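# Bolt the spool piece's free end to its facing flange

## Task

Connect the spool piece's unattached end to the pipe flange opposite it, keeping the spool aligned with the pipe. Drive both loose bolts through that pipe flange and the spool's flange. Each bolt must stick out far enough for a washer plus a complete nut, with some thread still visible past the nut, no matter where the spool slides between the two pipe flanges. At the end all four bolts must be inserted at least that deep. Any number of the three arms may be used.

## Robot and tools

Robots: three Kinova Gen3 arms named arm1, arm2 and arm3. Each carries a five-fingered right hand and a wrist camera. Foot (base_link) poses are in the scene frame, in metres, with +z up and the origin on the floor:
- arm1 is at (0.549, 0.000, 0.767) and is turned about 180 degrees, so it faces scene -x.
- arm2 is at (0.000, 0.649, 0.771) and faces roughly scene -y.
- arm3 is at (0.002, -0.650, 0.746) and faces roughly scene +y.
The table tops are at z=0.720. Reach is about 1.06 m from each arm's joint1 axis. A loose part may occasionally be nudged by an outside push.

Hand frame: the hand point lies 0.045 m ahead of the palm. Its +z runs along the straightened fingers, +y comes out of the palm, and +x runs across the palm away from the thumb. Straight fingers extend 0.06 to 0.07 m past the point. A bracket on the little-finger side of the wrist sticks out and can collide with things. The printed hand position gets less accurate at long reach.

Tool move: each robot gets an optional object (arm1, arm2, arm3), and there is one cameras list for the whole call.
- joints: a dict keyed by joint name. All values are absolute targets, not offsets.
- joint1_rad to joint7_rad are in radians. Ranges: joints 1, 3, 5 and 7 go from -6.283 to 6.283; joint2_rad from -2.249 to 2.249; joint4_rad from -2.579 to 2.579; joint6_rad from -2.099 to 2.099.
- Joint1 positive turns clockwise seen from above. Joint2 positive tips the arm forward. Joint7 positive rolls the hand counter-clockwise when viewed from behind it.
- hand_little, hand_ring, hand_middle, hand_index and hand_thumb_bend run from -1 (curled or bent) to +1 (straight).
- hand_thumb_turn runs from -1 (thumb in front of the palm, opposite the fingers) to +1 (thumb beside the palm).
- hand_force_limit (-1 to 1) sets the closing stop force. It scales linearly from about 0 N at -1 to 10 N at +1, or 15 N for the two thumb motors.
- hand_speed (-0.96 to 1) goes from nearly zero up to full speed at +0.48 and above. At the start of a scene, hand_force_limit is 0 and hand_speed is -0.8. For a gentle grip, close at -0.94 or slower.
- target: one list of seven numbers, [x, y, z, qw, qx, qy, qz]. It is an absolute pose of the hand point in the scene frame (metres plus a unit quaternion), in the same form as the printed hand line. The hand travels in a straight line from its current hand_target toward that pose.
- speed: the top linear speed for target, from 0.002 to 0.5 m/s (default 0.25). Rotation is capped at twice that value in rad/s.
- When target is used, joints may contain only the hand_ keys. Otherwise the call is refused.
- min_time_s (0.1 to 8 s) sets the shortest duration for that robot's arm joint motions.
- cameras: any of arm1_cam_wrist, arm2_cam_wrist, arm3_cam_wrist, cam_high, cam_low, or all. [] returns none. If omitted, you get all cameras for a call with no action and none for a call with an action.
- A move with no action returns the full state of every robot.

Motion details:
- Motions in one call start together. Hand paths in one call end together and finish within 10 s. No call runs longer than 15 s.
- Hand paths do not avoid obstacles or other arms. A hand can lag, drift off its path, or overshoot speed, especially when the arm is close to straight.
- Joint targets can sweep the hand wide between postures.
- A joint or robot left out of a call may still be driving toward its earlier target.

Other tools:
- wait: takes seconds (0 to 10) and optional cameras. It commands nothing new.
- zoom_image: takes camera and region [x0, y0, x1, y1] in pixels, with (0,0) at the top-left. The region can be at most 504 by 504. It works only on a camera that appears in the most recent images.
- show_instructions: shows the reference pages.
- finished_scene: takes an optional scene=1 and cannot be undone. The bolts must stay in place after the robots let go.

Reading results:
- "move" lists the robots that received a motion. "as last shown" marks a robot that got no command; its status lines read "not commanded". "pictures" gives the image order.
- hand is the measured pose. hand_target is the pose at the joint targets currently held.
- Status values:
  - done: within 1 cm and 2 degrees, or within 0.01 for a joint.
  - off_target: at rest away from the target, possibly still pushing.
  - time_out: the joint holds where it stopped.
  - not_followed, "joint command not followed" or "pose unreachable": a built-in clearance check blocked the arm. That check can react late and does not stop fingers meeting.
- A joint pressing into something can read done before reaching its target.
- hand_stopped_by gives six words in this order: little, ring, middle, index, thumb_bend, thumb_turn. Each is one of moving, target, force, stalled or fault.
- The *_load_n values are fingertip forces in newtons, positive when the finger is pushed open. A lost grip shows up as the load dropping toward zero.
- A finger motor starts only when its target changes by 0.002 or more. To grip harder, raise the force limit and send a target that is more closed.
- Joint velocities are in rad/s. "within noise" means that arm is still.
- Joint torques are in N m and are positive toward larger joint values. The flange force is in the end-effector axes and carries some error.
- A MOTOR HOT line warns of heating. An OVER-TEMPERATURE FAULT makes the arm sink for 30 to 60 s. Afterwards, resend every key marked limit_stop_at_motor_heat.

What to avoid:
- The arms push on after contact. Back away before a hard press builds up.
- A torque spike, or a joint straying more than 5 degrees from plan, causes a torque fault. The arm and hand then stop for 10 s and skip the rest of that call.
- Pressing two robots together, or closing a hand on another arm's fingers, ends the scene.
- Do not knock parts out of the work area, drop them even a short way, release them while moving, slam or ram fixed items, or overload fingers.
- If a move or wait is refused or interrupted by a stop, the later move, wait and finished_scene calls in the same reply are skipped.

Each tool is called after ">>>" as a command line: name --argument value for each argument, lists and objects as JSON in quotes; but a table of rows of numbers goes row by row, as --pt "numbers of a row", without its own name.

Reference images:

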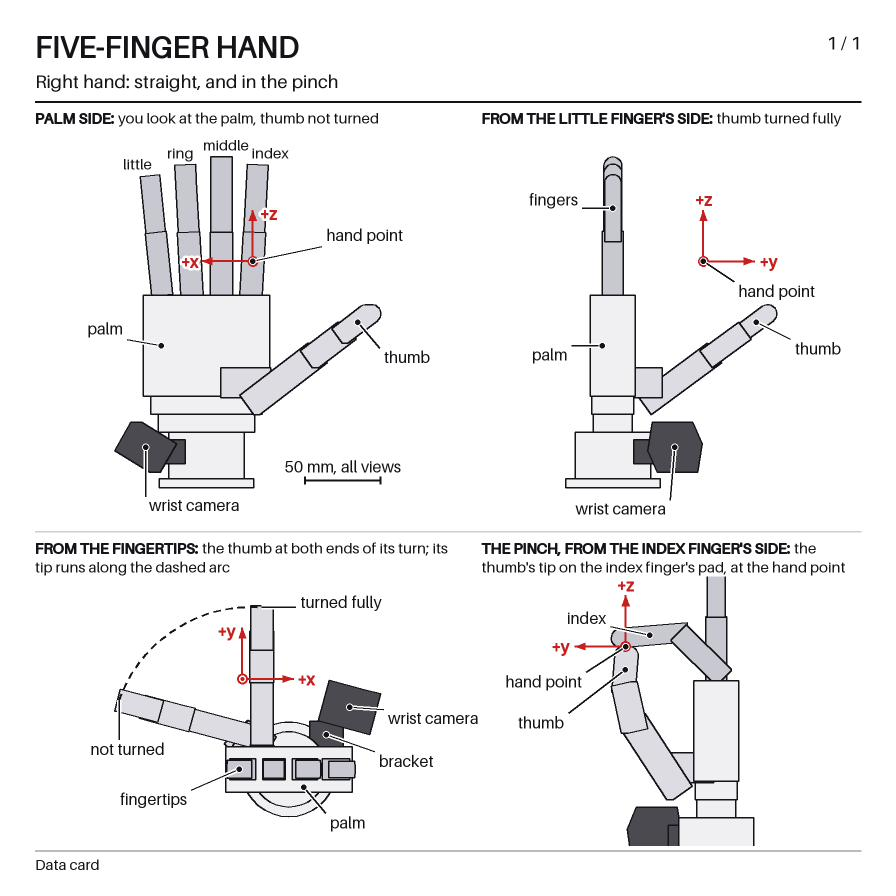

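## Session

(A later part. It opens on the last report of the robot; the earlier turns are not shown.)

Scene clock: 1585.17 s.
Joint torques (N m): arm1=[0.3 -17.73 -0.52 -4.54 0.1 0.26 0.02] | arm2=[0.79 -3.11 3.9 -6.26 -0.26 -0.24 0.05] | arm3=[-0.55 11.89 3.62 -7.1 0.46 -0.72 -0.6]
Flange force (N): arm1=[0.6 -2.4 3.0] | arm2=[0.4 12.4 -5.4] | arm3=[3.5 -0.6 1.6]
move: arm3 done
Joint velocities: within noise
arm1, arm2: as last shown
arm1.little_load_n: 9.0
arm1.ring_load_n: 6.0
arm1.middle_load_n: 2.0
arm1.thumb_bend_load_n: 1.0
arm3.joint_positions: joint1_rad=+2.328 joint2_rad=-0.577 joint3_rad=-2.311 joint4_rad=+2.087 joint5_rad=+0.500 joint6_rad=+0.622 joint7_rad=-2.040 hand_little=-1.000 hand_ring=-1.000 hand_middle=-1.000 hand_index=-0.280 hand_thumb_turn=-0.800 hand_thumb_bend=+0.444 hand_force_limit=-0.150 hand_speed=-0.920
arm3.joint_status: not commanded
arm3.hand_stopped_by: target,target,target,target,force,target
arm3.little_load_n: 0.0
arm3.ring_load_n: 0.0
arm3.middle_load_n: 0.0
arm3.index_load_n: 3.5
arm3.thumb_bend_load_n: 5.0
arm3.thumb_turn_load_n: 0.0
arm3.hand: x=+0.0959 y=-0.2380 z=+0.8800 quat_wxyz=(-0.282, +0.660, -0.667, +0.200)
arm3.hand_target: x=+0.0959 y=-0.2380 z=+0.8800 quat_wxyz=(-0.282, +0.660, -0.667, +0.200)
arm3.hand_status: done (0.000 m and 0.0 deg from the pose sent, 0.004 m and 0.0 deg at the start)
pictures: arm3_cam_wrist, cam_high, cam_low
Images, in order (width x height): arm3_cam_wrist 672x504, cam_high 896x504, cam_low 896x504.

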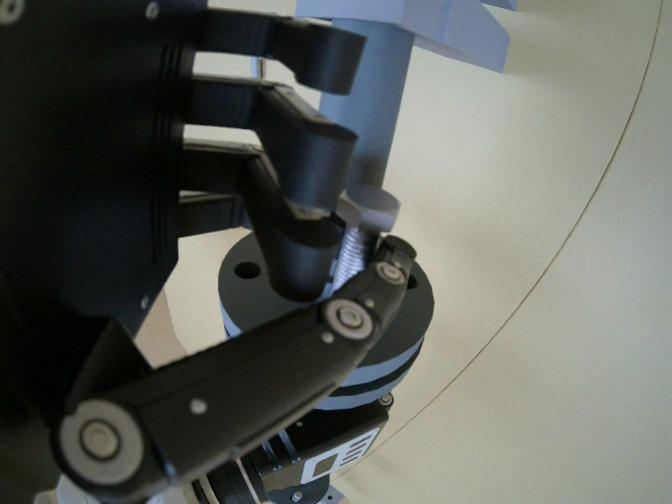

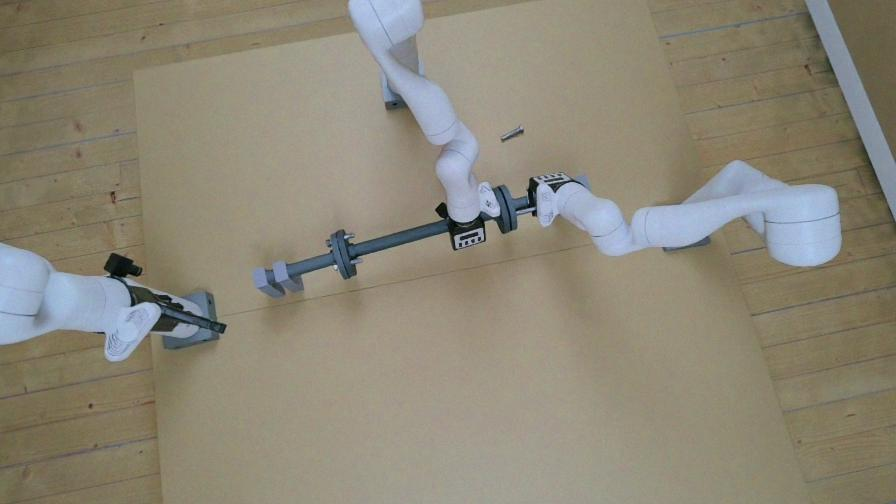

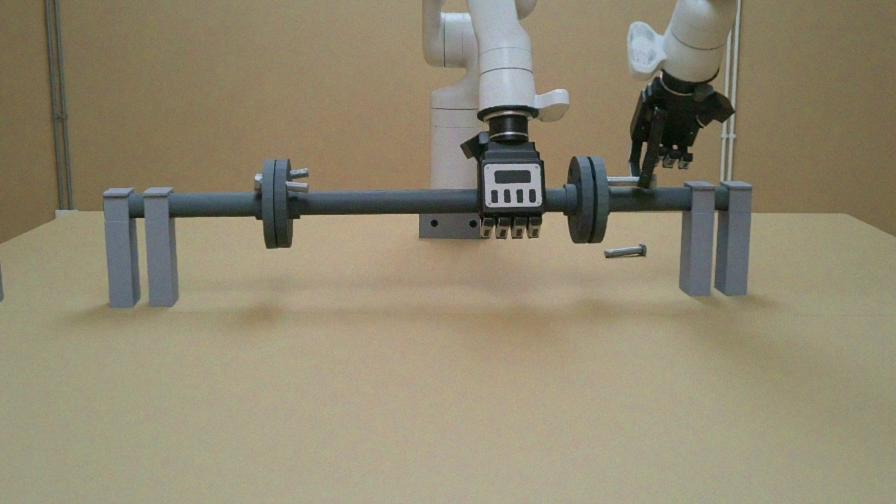

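>>> move --arm3 '{"target": [0.0984, -0.2420, 0.8780, 0.2822, -0.6597, 0.6673, -0.1997], "speed": 0.03}' --cameras '[]'

>>> move --arm3 '{"target": [0.0980, -0.2380, 0.8780, 0.2822, -0.6597, 0.6673, -0.1997], "speed": 0.02}' --cameras '["arm3_cam_wrist", "cam_low", "cam_high"]'

>>> zoom_image --camera "cam_high" --region '[485, 170, 545, 230]'

>>> zoom_image --camera "cam_low" --region '[570, 150, 650, 210]'

>>> zoom_image --camera "arm3_cam_wrist" --region '[300, 180, 420, 350]'

Scene clock: 1634.03 s.
Joint torques (N m): arm1=[0.26 -17.71 -0.48 -4.54 0.12 0.32 -0.01] | arm2=[0.78 -3.15 3.9 -6.28 -0.28 -0.23 0.07] | arm3=[-0.19 11.48 3.93 -5.39 0.42 0.14 -0.42]
Flange force (N): arm1=[0.8 -2.5 2.8] | arm2=[0.3 12.5 -5.3] | arm3=[0.4 0.0 2.0]
move: arm3 done
Joint velocities: within noise
arm1.joint_positions: joint1_rad=-0.012 joint2_rad=+0.656 joint3_rad=-0.349 joint4_rad=+1.951 joint5_rad=+0.862 joint6_rad=+0.313 joint7_rad=-0.895 hand_little=-0.853 hand_ring=-0.789 hand_middle=-0.779 hand_index=-0.785 hand_thumb_turn=-1.000 hand_thumb_bend=+1.000 hand_force_limit=-0.600 hand_speed=-0.940
arm1.joint_status: not commanded
arm1.hand_stopped_by: force,force,force,force,target,target
arm1.little_load_n: 9.0
arm1.ring_load_n: 5.5
arm1.middle_load_n: 2.0
arm1.index_load_n: 0.5
arm1.thumb_bend_load_n: 1.0
arm1.thumb_turn_load_n: 0.0
arm1.hand: x=+0.0902 y=-0.1005 z=+0.7997 quat_wxyz=(-0.116, +0.658, +0.733, -0.129)
arm1.hand_target: x=+0.0902 y=-0.1005 z=+0.7997 quat_wxyz=(-0.116, +0.658, +0.733, -0.129)
arm1.hand_status: not commanded
arm2: as last shown
arm3.joint_positions: joint1_rad=+2.327 joint2_rad=-0.577 joint3_rad=-2.305 joint4_rad=+2.103 joint5_rad=+0.506 joint6_rad=+0.606 joint7_rad=-2.045 hand_little=-1.000 hand_ring=-1.000 hand_middle=-1.000 hand_index=-0.280 hand_thumb_turn=-0.800 hand_thumb_bend=+0.444 hand_force_limit=-0.150 hand_speed=-0.920
arm3.joint_status: not commanded
arm3.hand_stopped_by: target,target,target,target,force,target
arm3.little_load_n: 0.0
arm3.ring_load_n: 0.0
arm3.middle_load_n: 0.0
arm3.index_load_n: 3.5
arm3.thumb_bend_load_n: 5.0
arm3.thumb_turn_load_n: 0.0
arm3.hand: x=+0.0984 y=-0.2420 z=+0.8780 quat_wxyz=(-0.282, +0.660, -0.667, +0.200)
arm3.hand_target: x=+0.0984 y=-0.2420 z=+0.8780 quat_wxyz=(-0.282, +0.660, -0.667, +0.200)
arm3.hand_status: done (0.000 m and 0.0 deg from the pose sent, 0.005 m and 0.0 deg at the start)

Scene clock: 1635.00 s.
Joint torques (N m): arm1=[0.29 -17.78 -0.56 -4.61 0.13 0.26 0.03] | arm2=[0.79 -3.13 3.92 -6.32 -0.28 -0.24 0.08] | arm3=[-0.46 11.87 3.71 -6.52 0.42 -0.41 -0.51]
Flange force (N): arm1=[0.6 -2.2 3.1] | arm2=[0.5 12.5 -5.2] | arm3=[2.6 -0.3 2.0]
move: arm3 done
Joint velocities: within noise
arm1: as last shown
arm1.middle_load_n: 2.5
arm1.thumb_bend_load_n: 0.5
arm2.joint_positions: joint1_rad=+0.616 joint2_rad=-0.270 joint3_rad=-0.068 joint4_rad=+1.571 joint5_rad=-0.119 joint6_rad=+1.827 joint7_rad=-1.961 hand_little=+1.000 hand_ring=+1.000 hand_middle=+1.000 hand_index=+1.000 hand_thumb_turn=+1.000 hand_thumb_bend=+1.000 hand_force_limit=+0.000 hand_speed=-0.800
arm2.joint_status: not commanded
arm2.hand_stopped_by: target,target,target,target,target,target
arm2.little_load_n: 0.0
arm2.ring_load_n: 0.0
arm2.middle_load_n: 0.0
arm2.index_load_n: 0.0
arm2.thumb_bend_load_n: 0.0
arm2.thumb_turn_load_n: 0.0
arm2.hand: x=-0.0605 y=+0.4097 z=+1.2323 quat_wxyz=(-0.043, -0.936, -0.349, -0.023)
arm2.hand_target: x=-0.0605 y=+0.4097 z=+1.2323 quat_wxyz=(-0.043, -0.936, -0.349, -0.023)
arm2.hand_status: not commanded
arm3.joint_positions: joint1_rad=+2.335 joint2_rad=-0.581 joint3_rad=-2.312 joint4_rad=+2.090 joint5_rad=+0.501 joint6_rad=+0.611 joint7_rad=-2.040 hand_little=-1.000 hand_ring=-1.000 hand_middle=-1.000 hand_index=-0.280 hand_thumb_turn=-0.800 hand_thumb_bend=+0.444 hand_force_limit=-0.150 hand_speed=-0.920
arm3.joint_status: not commanded
arm3.hand_stopped_by: target,target,target,target,force,target
arm3.little_load_n: 0.0
arm3.ring_load_n: 0.0
arm3.middle_load_n: 0.0
arm3.index_load_n: 3.5
arm3.thumb_bend_load_n: 5.0
arm3.thumb_turn_load_n: 0.0
arm3.hand: x=+0.0980 y=-0.2380 z=+0.8780 quat_wxyz=(-0.282, +0.660, -0.667, +0.200)
arm3.hand_target: x=+0.0980 y=-0.2380 z=+0.8780 quat_wxyz=(-0.282, +0.660, -0.667, +0.200)
arm3.hand_status: done (0.000 m and 0.0 deg from the pose sent, 0.004 m and 0.0 deg at the start)
pictures: arm3_cam_wrist, cam_high, cam_low
Images, in order (width x height): arm3_cam_wrist 672x504, cam_high 896x504, cam_low 896x504.

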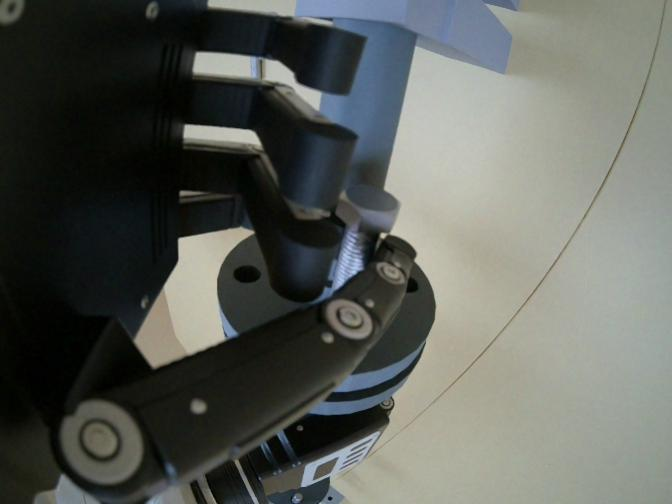

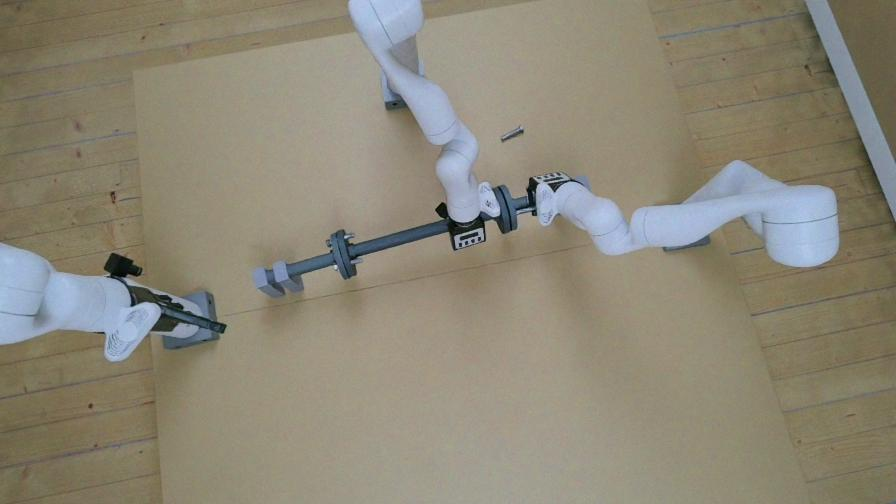

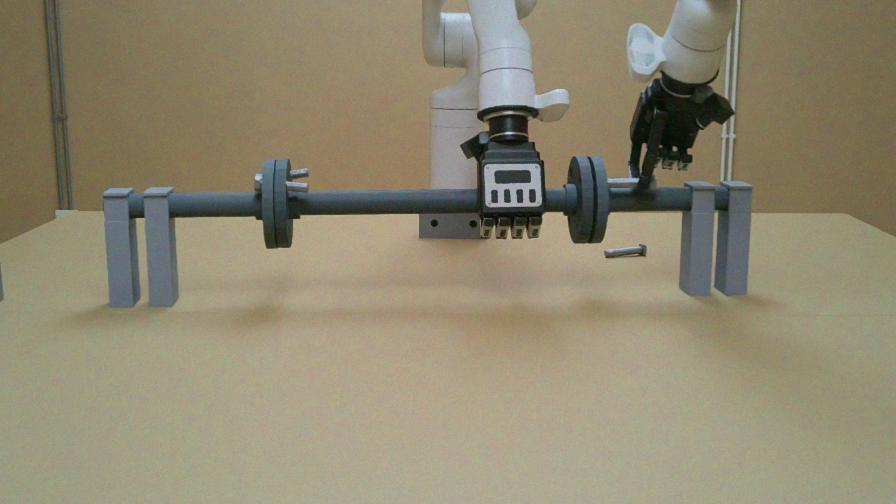

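Scaled by 8.400 from the camera's image (finer frame: 1280x720).

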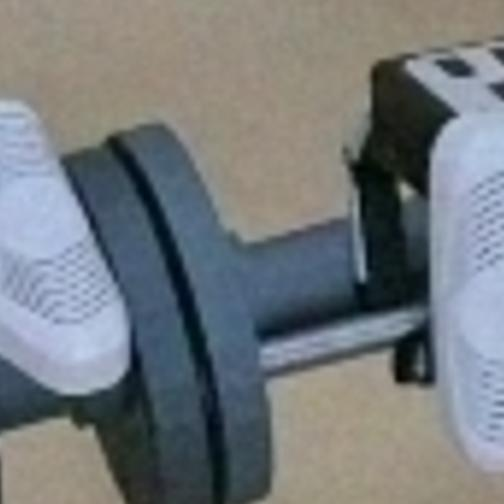

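Scaled by 6.300 from the camera's image (finer frame: 1280x720).

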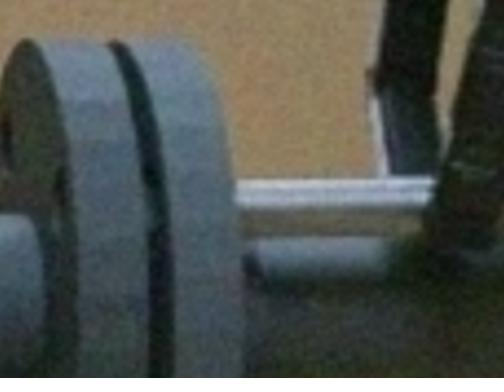

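Scaled by 2.965 from the camera's image (finer frame: 960x720).

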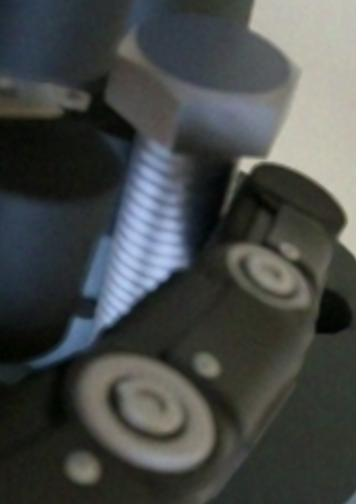

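>>> move --arm3 '{"target": [0.0991, -0.2415, 0.8768, 0.2822, -0.6597, 0.6673, -0.1997], "speed": 0.03}'

>>> move --arm3 '{"target": [0.0988, -0.2375, 0.8768, 0.2822, -0.6597, 0.6673, -0.1997], "speed": 0.02}'

>>> move --arm3 '{"target": [0.1005, -0.2415, 0.8757, 0.2822, -0.6597, 0.6673, -0.1997], "speed": 0.03}'

>>> move --arm3 '{"target": [0.1001, -0.2375, 0.8757, 0.2822, -0.6597, 0.6673, -0.1997], "speed": 0.02}'

>>> move --arm3 '{"target": [0.0975, -0.2415, 0.8792, 0.2822, -0.6597, 0.6673, -0.1997], "speed": 0.03}'

>>> move --arm3 '{"target": [0.0971, -0.2375, 0.8792, 0.2822, -0.6597, 0.6673, -0.1997], "speed": 0.02}' --cameras '["arm3_cam_wrist", "cam_low"]'

Scene clock: 1692.27 s.
Joint torques (N m): arm1=[0.26 -17.7 -0.53 -4.54 0.21 0.27 -0.01] | arm2=[0.75 -3.13 3.94 -6.27 -0.3 -0.24 0.06] | arm3=[-0.15 11.51 3.96 -5.39 0.44 0.17 -0.4]
Flange force (N): arm1=[0.8 -2.7 2.6] | arm2=[0.4 12.5 -5.4] | arm3=[0.6 0.1 2.0]
move: arm3 done
Joint velocities: within noise
arm1, arm2: as last shown
arm1.middle_load_n: 2.0
arm2.thumb_turn_load_n: -0.5
arm3.joint_positions: joint1_rad=+2.331 joint2_rad=-0.580 joint3_rad=-2.306 joint4_rad=+2.103 joint5_rad=+0.506 joint6_rad=+0.601 joint7_rad=-2.045 hand_little=-1.000 hand_ring=-1.000 hand_middle=-1.000 hand_index=-0.280 hand_thumb_turn=-0.800 hand_thumb_bend=+0.444 hand_force_limit=-0.150 hand_speed=-0.920
arm3.joint_status: not commanded
arm3.hand_stopped_by: target,target,target,target,force,target
arm3.little_load_n: 0.0
arm3.ring_load_n: 0.0
arm3.middle_load_n: 0.0
arm3.index_load_n: 4.0
arm3.thumb_bend_load_n: 5.0
arm3.thumb_turn_load_n: 0.0
arm3.hand: x=+0.0991 y=-0.2415 z=+0.8768 quat_wxyz=(-0.282, +0.660, -0.667, +0.200)
arm3.hand_target: x=+0.0991 y=-0.2415 z=+0.8768 quat_wxyz=(-0.282, +0.660, -0.667, +0.200)
arm3.hand_status: done (0.000 m and 0.0 deg from the pose sent, 0.004 m and 0.0 deg at the start)
pictures: none

Scene clock: 1693.23 s.
Joint torques (N m): arm1=[0.33 -17.71 -0.51 -4.61 0.17 0.32 -0.01] | arm2=[0.76 -3.14 3.89 -6.25 -0.28 -0.24 0.08] | arm3=[-0.86 12.21 3.53 -7.7 0.43 -1.08 -0.65]
Flange force (N): arm1=[0.6 -2.1 2.9] | arm2=[0.3 12.5 -5.5] | arm3=[4.3 -0.8 2.0]
move: arm3 done
Joint velocities: within noise
arm1, arm2: as last shown
arm1.little_load_n: 9.5
arm1.middle_load_n: 2.5
arm1.index_load_n: 1.0
arm2.ring_load_n: -0.5
arm2.thumb_turn_load_n: 0.0
arm3.joint_positions: joint1_rad=+2.339 joint2_rad=-0.585 joint3_rad=-2.313 joint4_rad=+2.091 joint5_rad=+0.501 joint6_rad=+0.606 joint7_rad=-2.040 hand_little=-1.000 hand_ring=-1.000 hand_middle=-1.000 hand_index=-0.280 hand_thumb_turn=-0.800 hand_thumb_bend=+0.444 hand_force_limit=-0.150 hand_speed=-0.920
arm3.joint_status: not commanded
arm3.hand_stopped_by: target,target,target,target,force,target
arm3.little_load_n: 0.0
arm3.ring_load_n: 0.0
arm3.middle_load_n: 0.0
arm3.index_load_n: 4.0
arm3.thumb_bend_load_n: 4.5
arm3.thumb_turn_load_n: 0.0
arm3.hand: x=+0.0988 y=-0.2375 z=+0.8768 quat_wxyz=(-0.282, +0.660, -0.667, +0.200)
arm3.hand_target: x=+0.0988 y=-0.2375 z=+0.8768 quat_wxyz=(-0.282, +0.660, -0.667, +0.200)
arm3.hand_status: done (0.000 m and 0.0 deg from the pose sent, 0.004 m and 0.0 deg at the start)
pictures: none

Scene clock: 1694.20 s.
Joint torques (N m): arm1=[0.13 -17.72 -0.5 -4.53 0.16 0.27 0.01] | arm2=[0.76 -3.16 3.95 -6.29 -0.29 -0.24 0.08] | arm3=[-0.19 11.53 3.92 -5.36 0.48 0.16 -0.39]
Flange force (N): arm1=[1.2 -3.0 2.4] | arm2=[0.4 12.6 -5.3] | arm3=[0.5 0.1 2.0]
move: arm3 done
Joint velocities: within noise
arm1, arm2: as last shown
arm1.index_load_n: 0.5
arm2.ring_load_n: 0.0
arm3.joint_positions: joint1_rad=+2.335 joint2_rad=-0.583 joint3_rad=-2.306 joint4_rad=+2.105 joint5_rad=+0.507 joint6_rad=+0.594 joint7_rad=-2.045 hand_little=-1.000 hand_ring=-1.000 hand_middle=-1.000 hand_index=-0.280 hand_thumb_turn=-0.800 hand_thumb_bend=+0.444 hand_force_limit=-0.150 hand_speed=-0.920
arm3.joint_status: not commanded
arm3.hand_stopped_by: target,target,target,target,force,target
arm3.little_load_n: 0.0
arm3.ring_load_n: 0.0
arm3.middle_load_n: 0.0
arm3.index_load_n: 3.5
arm3.thumb_bend_load_n: 5.5
arm3.thumb_turn_load_n: 0.0
arm3.hand: x=+0.1005 y=-0.2415 z=+0.8757 quat_wxyz=(-0.282, +0.660, -0.667, +0.200)
arm3.hand_target: x=+0.1005 y=-0.2415 z=+0.8757 quat_wxyz=(-0.282, +0.660, -0.667, +0.200)
arm3.hand_status: done (0.000 m and 0.0 deg from the pose sent, 0.004 m and 0.0 deg at the start)
pictures: none

Scene clock: 1695.17 s.
Joint torques (N m): arm1=[0.3 -17.77 -0.52 -4.5 0.17 0.25 -0.02] | arm2=[0.73 -3.13 3.89 -6.24 -0.29 -0.23 0.06] | arm3=[-0.85 12.19 3.58 -7.45 0.41 -0.93 -0.6]
Flange force (N): arm1=[0.7 -2.9 2.9] | arm2=[0.3 12.4 -5.5] | arm3=[4.0 -0.7 2.3]
move: arm3 done
Joint velocities: within noise
arm1, arm2: as last shown
arm1.thumb_bend_load_n: 1.0
arm3.joint_positions: joint1_rad=+2.343 joint2_rad=-0.588 joint3_rad=-2.313 joint4_rad=+2.092 joint5_rad=+0.502 joint6_rad=+0.600 joint7_rad=-2.039 hand_little=-1.000 hand_ring=-1.000 hand_middle=-1.000 hand_index=-0.280 hand_thumb_turn=-0.800 hand_thumb_bend=+0.444 hand_force_limit=-0.150 hand_speed=-0.920
arm3.joint_status: not commanded
arm3.hand_stopped_by: target,target,target,target,force,target
arm3.little_load_n: 0.0
arm3.ring_load_n: 0.0
arm3.middle_load_n: 0.0
arm3.index_load_n: 4.0
arm3.thumb_bend_load_n: 5.0
arm3.thumb_turn_load_n: 0.0
arm3.hand: x=+0.1001 y=-0.2375 z=+0.8757 quat_wxyz=(-0.282, +0.660, -0.667, +0.200)
arm3.hand_target: x=+0.1001 y=-0.2375 z=+0.8757 quat_wxyz=(-0.282, +0.660, -0.667, +0.200)
arm3.hand_status: done (0.000 m and 0.0 deg from the pose sent, 0.004 m and 0.0 deg at the start)
pictures: none

Scene clock: 1696.13 s.
Joint torques (N m): arm1=[0.24 -17.74 -0.56 -4.65 0.18 0.32 0.05] | arm2=[0.77 -3.13 3.91 -6.31 -0.3 -0.25 0.05] | arm3=[-0.16 11.45 3.84 -5.44 0.43 0.15 -0.43]
Flange force (N): arm1=[0.7 -2.0 2.9] | arm2=[0.4 12.4 -5.3] | arm3=[0.6 -0.1 1.9]
move: arm3 done
Joint velocities: within noise
arm1, arm2: as last shown
arm1.little_load_n: 9.0
arm2.thumb_bend_load_n: -0.5
arm3.joint_positions: joint1_rad=+2.325 joint2_rad=-0.574 joint3_rad=-2.305 joint4_rad=+2.099 joint5_rad=+0.505 joint6_rad=+0.612 joint7_rad=-2.044 hand_little=-1.000 hand_ring=-1.000 hand_middle=-1.000 hand_index=-0.280 hand_thumb_turn=-0.800 hand_thumb_bend=+0.444 hand_force_limit=-0.150 hand_speed=-0.920
arm3.joint_status: not commanded
arm3.hand_stopped_by: target,target,target,target,force,target
arm3.little_load_n: 0.0
arm3.ring_load_n: 0.0
arm3.middle_load_n: 0.0
arm3.index_load_n: 3.5
arm3.thumb_bend_load_n: 5.0
arm3.thumb_turn_load_n: 0.0
arm3.hand: x=+0.0975 y=-0.2415 z=+0.8792 quat_wxyz=(-0.282, +0.660, -0.667, +0.200)
arm3.hand_target: x=+0.0975 y=-0.2415 z=+0.8792 quat_wxyz=(-0.282, +0.660, -0.667, +0.200)
arm3.hand_status: done (0.000 m and 0.0 deg from the pose sent, 0.006 m and 0.0 deg at the start)
pictures: none

Scene clock: 1697.10 s.
Joint torques (N m): arm1=[0.21 -17.83 -0.51 -4.64 0.16 0.29 0.1] | arm2=[0.75 -3.1 3.92 -6.23 -0.27 -0.24 0.07] | arm3=[-0.73 12.02 3.43 -7.65 0.44 -1.02 -0.61]
Flange force (N): arm1=[0.7 -2.2 3.0] | arm2=[0.4 12.5 -5.5] | arm3=[4.7 -0.8 1.6]
move: arm3 done
Joint velocities: within noise
arm1, arm2: as last shown
arm2.little_load_n: -0.5
arm2.thumb_bend_load_n: 0.0
arm3.joint_positions: joint1_rad=+2.333 joint2_rad=-0.579 joint3_rad=-2.312 joint4_rad=+2.087 joint5_rad=+0.500 joint6_rad=+0.617 joint7_rad=-2.039 hand_little=-1.000 hand_ring=-1.000 hand_middle=-1.000 hand_index=-0.280 hand_thumb_turn=-0.800 hand_thumb_bend=+0.444 hand_force_limit=-0.150 hand_speed=-0.920
arm3.joint_status: not commanded
arm3.hand_stopped_by: target,target,target,target,force,target
arm3.little_load_n: 0.0
arm3.ring_load_n: 0.0
arm3.middle_load_n: 0.0
arm3.index_load_n: 3.5
arm3.thumb_bend_load_n: 5.0
arm3.thumb_turn_load_n: 0.0
arm3.hand: x=+0.0971 y=-0.2375 z=+0.8792 quat_wxyz=(-0.282, +0.660, -0.667, +0.200)
arm3.hand_target: x=+0.0971 y=-0.2375 z=+0.8792 quat_wxyz=(-0.282, +0.660, -0.667, +0.200)
arm3.hand_status: done (0.000 m and 0.0 deg from the pose sent, 0.004 m and 0.0 deg at the start)
Images, in order (width x height): arm3_cam_wrist 672x504, cam_low 896x504.

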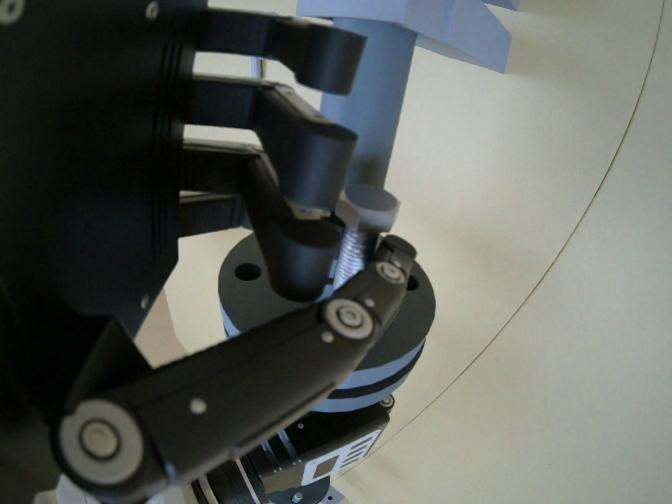

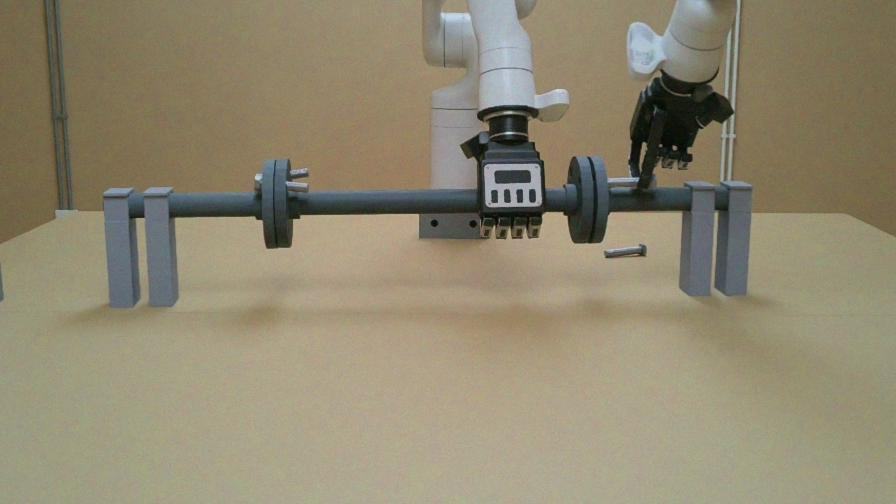

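>>> move --arm3 '{"target": [0.0945, -0.2415, 0.8777, 0.2822, -0.6597, 0.6673, -0.1997], "speed": 0.03}'

>>> move --arm3 '{"target": [0.0945, -0.2370, 0.8777, 0.2822, -0.6597, 0.6673, -0.1997], "speed": 0.02}'

>>> move --arm3 '{"target": [0.0965, -0.2368, 0.8777, 0.2822, -0.6597, 0.6673, -0.1997], "speed": 0.01}'

>>> move --arm3 '{"target": [0.0985, -0.2366, 0.8777, 0.2822, -0.6597, 0.6673, -0.1997], "speed": 0.01}'

Scene clock: 1760.50 s.
Joint torques (N m): arm1=[0.24 -17.78 -0.43 -4.54 0.16 0.31 0.01] | arm2=[0.76 -3.09 3.9 -6.28 -0.29 -0.24 0.07] | arm3=[-0.17 11.46 3.89 -5.46 0.43 0.15 -0.42]
Flange force (N): arm1=[0.9 -2.9 2.7] | arm2=[0.5 12.4 -5.4] | arm3=[0.8 -0.1 1.9]
move: arm3 done
Joint velocities: within noise
arm1.joint_positions: joint1_rad=-0.012 joint2_rad=+0.656 joint3_rad=-0.349 joint4_rad=+1.951 joint5_rad=+0.862 joint6_rad=+0.313 joint7_rad=-0.895 hand_little=-0.853 hand_ring=-0.789 hand_middle=-0.779 hand_index=-0.785 hand_thumb_turn=-1.000 hand_thumb_bend=+1.000 hand_force_limit=-0.600 hand_speed=-0.940
arm1.joint_status: not commanded
arm1.hand_stopped_by: force,force,force,force,target,target
arm1.little_load_n: 9.0
arm1.ring_load_n: 5.5
arm1.middle_load_n: 2.0
arm1.index_load_n: 1.0
arm1.thumb_bend_load_n: 1.0
arm1.thumb_turn_load_n: 0.0
arm1.hand: x=+0.0902 y=-0.1005 z=+0.7997 quat_wxyz=(-0.116, +0.658, +0.733, -0.129)
arm1.hand_target: x=+0.0902 y=-0.1005 z=+0.7997 quat_wxyz=(-0.116, +0.658, +0.733, -0.129)
arm1.hand_status: not commanded
arm2: as last shown
arm2.little_load_n: 0.0
arm3.joint_positions: joint1_rad=+2.319 joint2_rad=-0.579 joint3_rad=-2.308 joint4_rad=+2.099 joint5_rad=+0.502 joint6_rad=+0.613 joint7_rad=-2.050 hand_little=-1.000 hand_ring=-1.000 hand_middle=-1.000 hand_index=-0.280 hand_thumb_turn=-0.800 hand_thumb_bend=+0.444 hand_force_limit=-0.150 hand_speed=-0.920
arm3.joint_status: not commanded
arm3.hand_stopped_by: target,target,target,target,force,target
arm3.little_load_n: 0.0
arm3.ring_load_n: 0.0
arm3.middle_load_n: 0.0
arm3.index_load_n: 4.0
arm3.thumb_bend_load_n: 5.0
arm3.thumb_turn_load_n: 0.0
arm3.hand: x=+0.0945 y=-0.2415 z=+0.8777 quat_wxyz=(-0.282, +0.660, -0.667, +0.200)
arm3.hand_target: x=+0.0945 y=-0.2415 z=+0.8777 quat_wxyz=(-0.282, +0.660, -0.667, +0.200)
arm3.hand_status: done (0.000 m and 0.0 deg from the pose sent, 0.005 m and 0.0 deg at the start)
pictures: none

Scene clock: 1761.47 s.
Joint torques (N m): arm1=[0.31 -17.73 -0.4 -4.58 0.13 0.3 0] | arm2=[0.79 -3.07 3.92 -6.3 -0.29 -0.28 0.07] | arm3=[-0.96 12.17 3.47 -7.8 0.42 -1.08 -0.64]
Flange force (N): arm1=[0.7 -2.6 2.6] | arm2=[0.6 12.4 -5.4] | arm3=[4.6 -1.1 2.2]
move: arm3 done
Joint velocities: within noise
arm1: as last shown
arm1.middle_load_n: 2.5
arm1.index_load_n: 0.5
arm1.thumb_turn_load_n: -0.5
arm2.joint_positions: joint1_rad=+0.616 joint2_rad=-0.270 joint3_rad=-0.068 joint4_rad=+1.571 joint5_rad=-0.119 joint6_rad=+1.827 joint7_rad=-1.961 hand_little=+1.000 hand_ring=+1.000 hand_middle=+1.000 hand_index=+1.000 hand_thumb_turn=+1.000 hand_thumb_bend=+1.000 hand_force_limit=+0.000 hand_speed=-0.800
arm2.joint_status: not commanded
arm2.hand_stopped_by: target,target,target,target,target,target
arm2.little_load_n: 0.0
arm2.ring_load_n: 0.0
arm2.middle_load_n: 0.0
arm2.index_load_n: 0.0
arm2.thumb_bend_load_n: 0.0
arm2.thumb_turn_load_n: 0.0
arm2.hand: x=-0.0605 y=+0.4097 z=+1.2323 quat_wxyz=(-0.043, -0.936, -0.349, -0.023)
arm2.hand_target: x=-0.0605 y=+0.4097 z=+1.2323 quat_wxyz=(-0.043, -0.936, -0.349, -0.023)
arm2.hand_status: not commanded
arm3.joint_positions: joint1_rad=+2.329 joint2_rad=-0.584 joint3_rad=-2.315 joint4_rad=+2.086 joint5_rad=+0.497 joint6_rad=+0.618 joint7_rad=-2.044 hand_little=-1.000 hand_ring=-1.000 hand_middle=-1.000 hand_index=-0.280 hand_thumb_turn=-0.800 hand_thumb_bend=+0.444 hand_force_limit=-0.150 hand_speed=-0.920
arm3.joint_status: not commanded
arm3.hand_stopped_by: target,target,target,target,force,target
arm3.little_load_n: 0.0
arm3.ring_load_n: 0.0
arm3.middle_load_n: -0.5
arm3.index_load_n: 3.5
arm3.thumb_bend_load_n: 5.0
arm3.thumb_turn_load_n: 0.0
arm3.hand: x=+0.0945 y=-0.2370 z=+0.8777 quat_wxyz=(-0.282, +0.660, -0.667, +0.200)
arm3.hand_target: x=+0.0945 y=-0.2370 z=+0.8777 quat_wxyz=(-0.282, +0.660, -0.667, +0.200)
arm3.hand_status: done (0.000 m and 0.0 deg from the pose sent, 0.004 m and 0.0 deg at the start)
pictures: none

Scene clock: 1762.43 s.
Joint torques (N m): arm1=[0.29 -17.8 -0.49 -4.64 0.13 0.32 0.09] | arm2=[0.72 -3.13 3.88 -6.26 -0.3 -0.24 0.06] | arm3=[-0.17 11.85 4.08 -6.46 0.53 -0.34 -0.57]
Flange force (N): arm1=[0.5 -1.9 3.2] | arm2=[0.3 12.3 -5.5] | arm3=[2.4 0.2 1.4]
move: arm3 done
Joint velocities: within noise
arm1, arm2: as last shown
arm1.thumb_turn_load_n: 0.0
arm2.thumb_bend_load_n: -0.5
arm3.joint_positions: joint1_rad=+2.334 joint2_rad=-0.584 joint3_rad=-2.314 joint4_rad=+2.086 joint5_rad=+0.498 joint6_rad=+0.614 joint7_rad=-2.041 hand_little=-1.000 hand_ring=-1.000 hand_middle=-1.000 hand_index=-0.280 hand_thumb_turn=-0.800 hand_thumb_bend=+0.444 hand_force_limit=-0.150 hand_speed=-0.920
arm3.joint_status: not commanded
arm3.hand_stopped_by: target,target,target,target,force,target
arm3.little_load_n: 0.0
arm3.ring_load_n: 0.0
arm3.middle_load_n: 0.0
arm3.index_load_n: 3.5
arm3.thumb_bend_load_n: 5.0
arm3.thumb_turn_load_n: 0.0
arm3.hand: x=+0.0965 y=-0.2368 z=+0.8777 quat_wxyz=(-0.282, +0.660, -0.667, +0.200)
arm3.hand_target: x=+0.0965 y=-0.2368 z=+0.8777 quat_wxyz=(-0.282, +0.660, -0.667, +0.200)
arm3.hand_status: done (0.000 m and 0.0 deg from the pose sent, 0.002 m and 0.0 deg at the start)
pictures: none

Scene clock: 1763.40 s.
Joint torques (N m): arm1=[0.21 -17.69 -0.47 -4.56 0.17 0.33 0] | arm2=[0.73 -3.21 3.92 -6.29 -0.3 -0.24 0.06] | arm3=[-0.19 11.89 4.11 -6.62 0.51 -0.34 -0.51]
Flange force (N): arm1=[1.0 -2.7 2.5] | arm2=[0.2 12.5 -5.4] | arm3=[2.9 0.4 1.7]
move: arm3 done
Joint velocities: within noise
arm1, arm2: as last shown
arm1.middle_load_n: 2.0
arm1.thumb_bend_load_n: 0.5
arm2.thumb_bend_load_n: 0.0
arm2.thumb_turn_load_n: -0.5
arm3.joint_positions: joint1_rad=+2.339 joint2_rad=-0.584 joint3_rad=-2.314 joint4_rad=+2.087 joint5_rad=+0.500 joint6_rad=+0.610 joint7_rad=-2.038 hand_little=-1.000 hand_ring=-1.000 hand_middle=-1.000 hand_index=-0.280 hand_thumb_turn=-0.800 hand_thumb_bend=+0.444 hand_force_limit=-0.150 hand_speed=-0.920
arm3.joint_status: not commanded
arm3.hand_stopped_by: target,target,target,target,force,target
arm3.little_load_n: 0.0
arm3.ring_load_n: 0.0
arm3.middle_load_n: 0.0
arm3.index_load_n: 3.0
arm3.thumb_bend_load_n: 5.5
arm3.thumb_turn_load_n: 0.0
arm3.hand: x=+0.0985 y=-0.2366 z=+0.8777 quat_wxyz=(-0.282, +0.660, -0.667, +0.200)
arm3.hand_target: x=+0.0985 y=-0.2366 z=+0.8777 quat_wxyz=(-0.282, +0.660, -0.667, +0.200)
arm3.hand_status: done (0.000 m and 0.0 deg from the pose sent, 0.002 m and 0.0 deg at the start)
pictures: none

>>> move --arm3 '{"target": [0.0985, -0.2366, 0.8789, 0.2822, -0.6597, 0.6673, -0.1997], "speed": 0.01}'

>>> move --arm3 '{"target": [0.0965, -0.2368, 0.8789, 0.2822, -0.6597, 0.6673, -0.1997], "speed": 0.01}'

>>> move --arm3 '{"target": [0.0945, -0.2370, 0.8789, 0.2822, -0.6597, 0.6673, -0.1997], "speed": 0.01}'

>>> move --arm3 '{"target": [0.0945, -0.2370, 0.8801, 0.2822, -0.6597, 0.6673, -0.1997], "speed": 0.01}'

>>> move --arm3 '{"target": [0.0965, -0.2367, 0.8801, 0.2822, -0.6597, 0.6673, -0.1997], "speed": 0.01}'

>>> move --arm3 '{"target": [0.0985, -0.2364, 0.8801, 0.2822, -0.6597, 0.6673, -0.1997], "speed": 0.01}' --cameras '["arm3_cam_wrist", "cam_low", "cam_high"]'

>>> zoom_image --camera "cam_low" --region '[570, 150, 670, 250]'

Scene clock: 1778.83 s.
Joint torques (N m): arm1=[0.27 -17.77 -0.52 -4.58 0.12 0.28 0.06] | arm2=[0.78 -3.12 3.88 -6.27 -0.31 -0.24 0.04] | arm3=[-0.38 11.93 3.92 -6.74 0.5 -0.43 -0.58]
Flange force (N): arm1=[0.6 -2.2 3.1] | arm2=[0.3 12.3 -5.4] | arm3=[2.7 0.0 2.0]
move: arm3 done
Joint velocities: within noise
arm1, arm2: as last shown
arm1.middle_load_n: 2.5
arm1.thumb_bend_load_n: 1.0
arm2.thumb_turn_load_n: 0.0
arm3.joint_positions: joint1_rad=+2.338 joint2_rad=-0.581 joint3_rad=-2.313 joint4_rad=+2.085 joint5_rad=+0.500 joint6_rad=+0.614 joint7_rad=-2.036 hand_little=-1.000 hand_ring=-1.000 hand_middle=-1.000 hand_index=-0.280 hand_thumb_turn=-0.800 hand_thumb_bend=+0.444 hand_force_limit=-0.150 hand_speed=-0.920
arm3.joint_status: not commanded
arm3.hand_stopped_by: target,target,target,target,force,target
arm3.little_load_n: 0.0
arm3.ring_load_n: 0.0
arm3.middle_load_n: 0.0
arm3.index_load_n: 3.5
arm3.thumb_bend_load_n: 5.0
arm3.thumb_turn_load_n: 0.0
arm3.hand: x=+0.0985 y=-0.2366 z=+0.8789 quat_wxyz=(-0.282, +0.660, -0.667, +0.200)
arm3.hand_target: x=+0.0985 y=-0.2366 z=+0.8789 quat_wxyz=(-0.282, +0.660, -0.667, +0.200)
arm3.hand_status: done (0.000 m and 0.0 deg from the pose sent, 0.001 m and 0.0 deg at the start)
pictures: none

Scene clock: 1779.80 s.
Joint torques (N m): arm1=[0.27 -17.74 -0.51 -4.5 0.14 0.33 0.01] | arm2=[0.71 -3.08 3.89 -6.32 -0.3 -0.24 0.05] | arm3=[-0.67 11.97 3.58 -6.68 0.38 -0.54 -0.5]
Flange force (N): arm1=[0.7 -2.5 3.0] | arm2=[0.5 12.2 -5.2] | arm3=[2.6 -0.7 2.2]
move: arm3 done
Joint velocities: within noise
arm1, arm2: as last shown
arm3.joint_positions: joint1_rad=+2.333 joint2_rad=-0.581 joint3_rad=-2.314 joint4_rad=+2.085 joint5_rad=+0.499 joint6_rad=+0.618 joint7_rad=-2.039 hand_little=-1.000 hand_ring=-1.000 hand_middle=-1.000 hand_index=-0.280 hand_thumb_turn=-0.800 hand_thumb_bend=+0.444 hand_force_limit=-0.150 hand_speed=-0.920
arm3.joint_status: not commanded
arm3.hand_stopped_by: target,target,target,target,force,target
arm3.little_load_n: 0.5
arm3.ring_load_n: 0.0
arm3.middle_load_n: 0.0
arm3.index_load_n: 4.0
arm3.thumb_bend_load_n: 5.0
arm3.thumb_turn_load_n: 0.0
arm3.hand: x=+0.0965 y=-0.2368 z=+0.8789 quat_wxyz=(-0.282, +0.660, -0.667, +0.200)
arm3.hand_target: x=+0.0965 y=-0.2368 z=+0.8789 quat_wxyz=(-0.282, +0.660, -0.667, +0.200)
arm3.hand_status: done (0.000 m and 0.0 deg from the pose sent, 0.002 m and 0.0 deg at the start)
pictures: none

Scene clock: 1780.77 s.
Joint torques (N m): arm1=[0.2 -17.75 -0.47 -4.5 0.15 0.32 0] | arm2=[0.75 -3.08 3.81 -6.27 -0.31 -0.23 0.07] | arm3=[-0.87 11.97 3.4 -6.95 0.37 -0.67 -0.48]
Flange force (N): arm1=[1.0 -2.9 2.7] | arm2=[0.4 12.2 -5.4] | arm3=[3.2 -1.0 2.4]
move: arm3 done
Joint velocities: within noise
arm1, arm2: as last shown
arm1.thumb_bend_load_n: 0.5
arm3.joint_positions: joint1_rad=+2.328 joint2_rad=-0.581 joint3_rad=-2.314 joint4_rad=+2.084 joint5_rad=+0.497 joint6_rad=+0.622 joint7_rad=-2.042 hand_little=-1.000 hand_ring=-1.000 hand_middle=-1.000 hand_index=-0.280 hand_thumb_turn=-0.800 hand_thumb_bend=+0.444 hand_force_limit=-0.150 hand_speed=-0.920
arm3.joint_status: not commanded
arm3.hand_stopped_by: target,target,target,target,force,target
arm3.little_load_n: 0.0
arm3.ring_load_n: 0.5
arm3.middle_load_n: 0.5
arm3.index_load_n: 4.0
arm3.thumb_bend_load_n: 5.5
arm3.thumb_turn_load_n: 0.5
arm3.hand: x=+0.0945 y=-0.2370 z=+0.8789 quat_wxyz=(-0.282, +0.660, -0.667, +0.200)
arm3.hand_target: x=+0.0945 y=-0.2370 z=+0.8789 quat_wxyz=(-0.282, +0.660, -0.667, +0.200)
arm3.hand_status: done (0.000 m and 0.0 deg from the pose sent, 0.002 m and 0.0 deg at the start)
pictures: none

Scene clock: 1781.73 s.
Joint torques (N m): arm1=[0.18 -17.73 -0.54 -4.54 0.16 0.33 0] | arm2=[0.76 -3.1 3.89 -6.26 -0.29 -0.26 0.02] | arm3=[-0.73 11.98 3.46 -6.68 0.41 -0.55 -0.49]
Flange force (N): arm1=[1.0 -2.6 2.8] | arm2=[0.4 12.2 -5.5] | arm3=[2.4 -0.7 2.3]
move: arm3 done
Joint velocities: within noise
arm1, arm2: as last shown
arm3.joint_positions: joint1_rad=+2.327 joint2_rad=-0.578 joint3_rad=-2.314 joint4_rad=+2.083 joint5_rad=+0.497 joint6_rad=+0.626 joint7_rad=-2.040 hand_little=-1.000 hand_ring=-1.000 hand_middle=-1.000 hand_index=-0.280 hand_thumb_turn=-0.800 hand_thumb_bend=+0.444 hand_force_limit=-0.150 hand_speed=-0.920
arm3.joint_status: not commanded
arm3.hand_stopped_by: target,target,target,target,force,target
arm3.little_load_n: 0.5
arm3.ring_load_n: 0.0
arm3.middle_load_n: 0.0
arm3.index_load_n: 4.0
arm3.thumb_bend_load_n: 5.5
arm3.thumb_turn_load_n: 1.0
arm3.hand: x=+0.0945 y=-0.2370 z=+0.8801 quat_wxyz=(-0.282, +0.660, -0.667, +0.200)
arm3.hand_target: x=+0.0945 y=-0.2370 z=+0.8801 quat_wxyz=(-0.282, +0.660, -0.667, +0.200)
arm3.hand_status: done (0.000 m and 0.0 deg from the pose sent, 0.001 m and 0.0 deg at the start)
pictures: none

Scene clock: 1782.70 s.
Joint torques (N m): arm1=[0.24 -17.74 -0.45 -4.58 0.17 0.33 0.01] | arm2=[0.72 -3.1 3.9 -6.25 -0.29 -0.23 0.04] | arm3=[-0.15 11.66 4.02 -5.89 0.54 -0.04 -0.43]
Flange force (N): arm1=[0.9 -2.6 2.6] | arm2=[0.4 12.3 -5.4] | arm3=[1.2 0.2 1.6]
move: arm3 done
Joint velocities: within noise
arm1.joint_positions: joint1_rad=-0.012 joint2_rad=+0.656 joint3_rad=-0.349 joint4_rad=+1.951 joint5_rad=+0.862 joint6_rad=+0.313 joint7_rad=-0.895 hand_little=-0.853 hand_ring=-0.789 hand_middle=-0.779 hand_index=-0.785 hand_thumb_turn=-1.000 hand_thumb_bend=+1.000 hand_force_limit=-0.600 hand_speed=-0.940
arm1.joint_status: not commanded
arm1.hand_stopped_by: force,force,force,force,target,target
arm1.little_load_n: 9.5
arm1.ring_load_n: 5.5
arm1.middle_load_n: 2.5
arm1.index_load_n: 0.5
arm1.thumb_bend_load_n: 0.5
arm1.thumb_turn_load_n: 0.0
arm1.hand: x=+0.0902 y=-0.1005 z=+0.7997 quat_wxyz=(-0.116, +0.658, +0.733, -0.129)
arm1.hand_target: x=+0.0902 y=-0.1005 z=+0.7997 quat_wxyz=(-0.116, +0.658, +0.733, -0.129)
arm1.hand_status: not commanded
arm2: as last shown
arm3.joint_positions: joint1_rad=+2.333 joint2_rad=-0.578 joint3_rad=-2.313 joint4_rad=+2.083 joint5_rad=+0.499 joint6_rad=+0.622 joint7_rad=-2.037 hand_little=-1.000 hand_ring=-1.000 hand_middle=-1.000 hand_index=-0.280 hand_thumb_turn=-0.800 hand_thumb_bend=+0.444 hand_force_limit=-0.150 hand_speed=-0.920
arm3.joint_status: not commanded
arm3.hand_stopped_by: target,target,target,target,force,target
arm3.little_load_n: 0.0
arm3.ring_load_n: 0.0
arm3.middle_load_n: 0.0
arm3.index_load_n: 3.5
arm3.thumb_bend_load_n: 5.0
arm3.thumb_turn_load_n: 0.0
arm3.hand: x=+0.0965 y=-0.2367 z=+0.8801 quat_wxyz=(-0.282, +0.660, -0.667, +0.200)
arm3.hand_target: x=+0.0965 y=-0.2367 z=+0.8801 quat_wxyz=(-0.282, +0.660, -0.667, +0.200)
arm3.hand_status: done (0.000 m and 0.0 deg from the pose sent, 0.002 m and 0.0 deg at the start)
pictures: none

Scene clock: 1783.67 s.
Joint torques (N m): arm1=[0.19 -17.69 -0.54 -4.65 0.14 0.32 -0.01] | arm2=[0.74 -3.12 3.91 -6.26 -0.27 -0.23 0.07] | arm3=[-0.09 11.79 4.08 -6.36 0.54 -0.22 -0.55]
Flange force (N): arm1=[1.0 -2.2 2.6] | arm2=[0.4 12.5 -5.4] | arm3=[2.2 0.4 1.5]
move: arm3 done
Joint velocities: within noise
arm1: as last shown
arm1.little_load_n: 9.0
arm1.middle_load_n: 2.0
arm1.index_load_n: 1.0
arm1.thumb_bend_load_n: 1.0
arm2.joint_positions: joint1_rad=+0.616 joint2_rad=-0.270 joint3_rad=-0.068 joint4_rad=+1.571 joint5_rad=-0.119 joint6_rad=+1.827 joint7_rad=-1.961 hand_little=+1.000 hand_ring=+1.000 hand_middle=+1.000 hand_index=+1.000 hand_thumb_turn=+1.000 hand_thumb_bend=+1.000 hand_force_limit=+0.000 hand_speed=-0.800
arm2.joint_status: not commanded
arm2.hand_stopped_by: target,target,target,target,target,target
arm2.little_load_n: 0.0
arm2.ring_load_n: 0.0
arm2.middle_load_n: -0.5
arm2.index_load_n: 0.0
arm2.thumb_bend_load_n: 0.0
arm2.thumb_turn_load_n: 0.0
arm2.hand: x=-0.0605 y=+0.4097 z=+1.2323 quat_wxyz=(-0.043, -0.936, -0.349, -0.023)
arm2.hand_target: x=-0.0605 y=+0.4097 z=+1.2323 quat_wxyz=(-0.043, -0.936, -0.349, -0.023)
arm2.hand_status: not commanded
arm3.joint_positions: joint1_rad=+2.338 joint2_rad=-0.578 joint3_rad=-2.313 joint4_rad=+2.083 joint5_rad=+0.501 joint6_rad=+0.618 joint7_rad=-2.034 hand_little=-1.000 hand_ring=-1.000 hand_middle=-1.000 hand_index=-0.280 hand_thumb_turn=-0.800 hand_thumb_bend=+0.444 hand_force_limit=-0.150 hand_speed=-0.920
arm3.joint_status: not commanded
arm3.hand_stopped_by: target,target,target,target,force,target
arm3.little_load_n: 0.0
arm3.ring_load_n: 0.0
arm3.middle_load_n: 0.0
arm3.index_load_n: 3.0
arm3.thumb_bend_load_n: 5.0
arm3.thumb_turn_load_n: 0.0
arm3.hand: x=+0.0985 y=-0.2364 z=+0.8801 quat_wxyz=(-0.282, +0.660, -0.667, +0.200)
arm3.hand_target: x=+0.0985 y=-0.2364 z=+0.8801 quat_wxyz=(-0.282, +0.660, -0.667, +0.200)
arm3.hand_status: done (0.000 m and 0.0 deg from the pose sent, 0.002 m and 0.0 deg at the start)
pictures: arm3_cam_wrist, cam_high, cam_low
Images, in order (width x height): arm3_cam_wrist 672x504, cam_high 896x504, cam_low 896x504.

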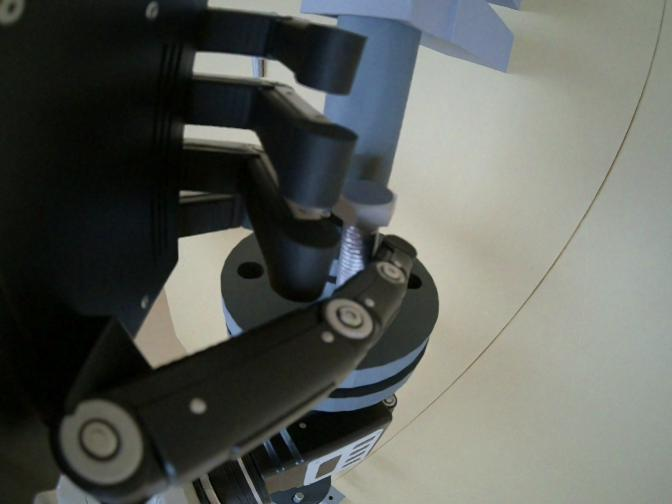

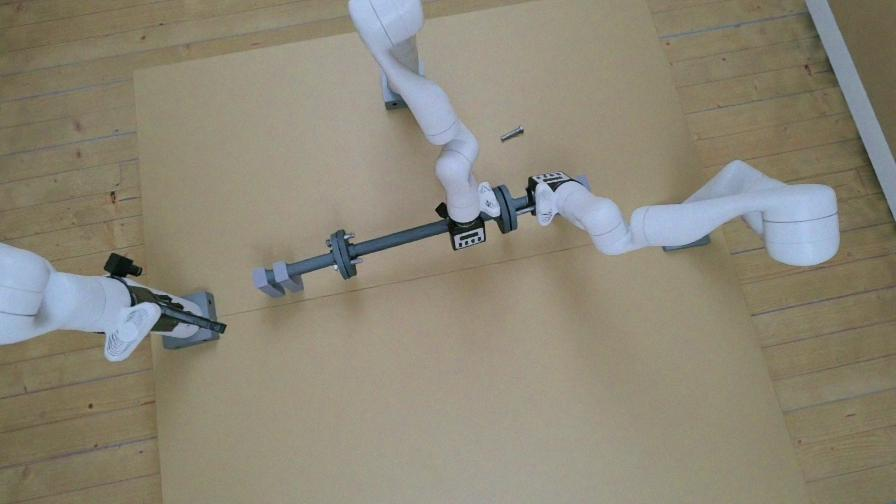

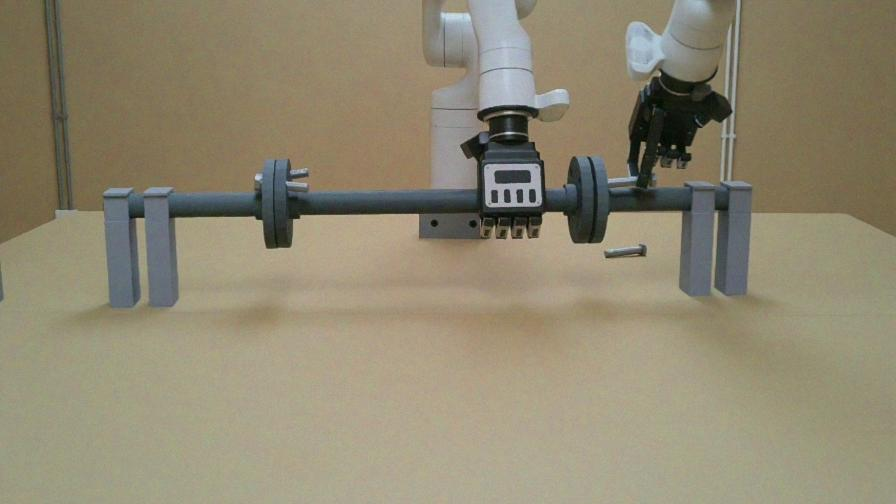

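Scaled by 5.040 from the camera's image (finer frame: 1280x720).

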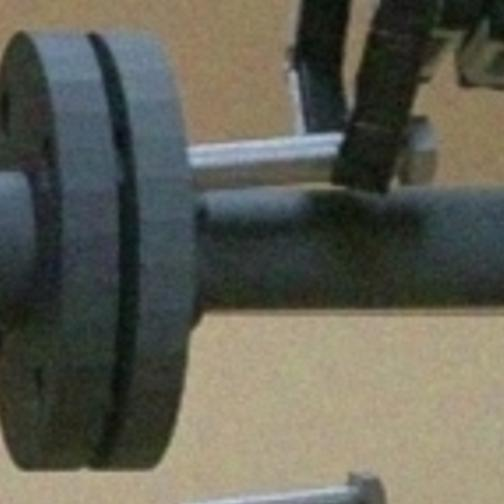

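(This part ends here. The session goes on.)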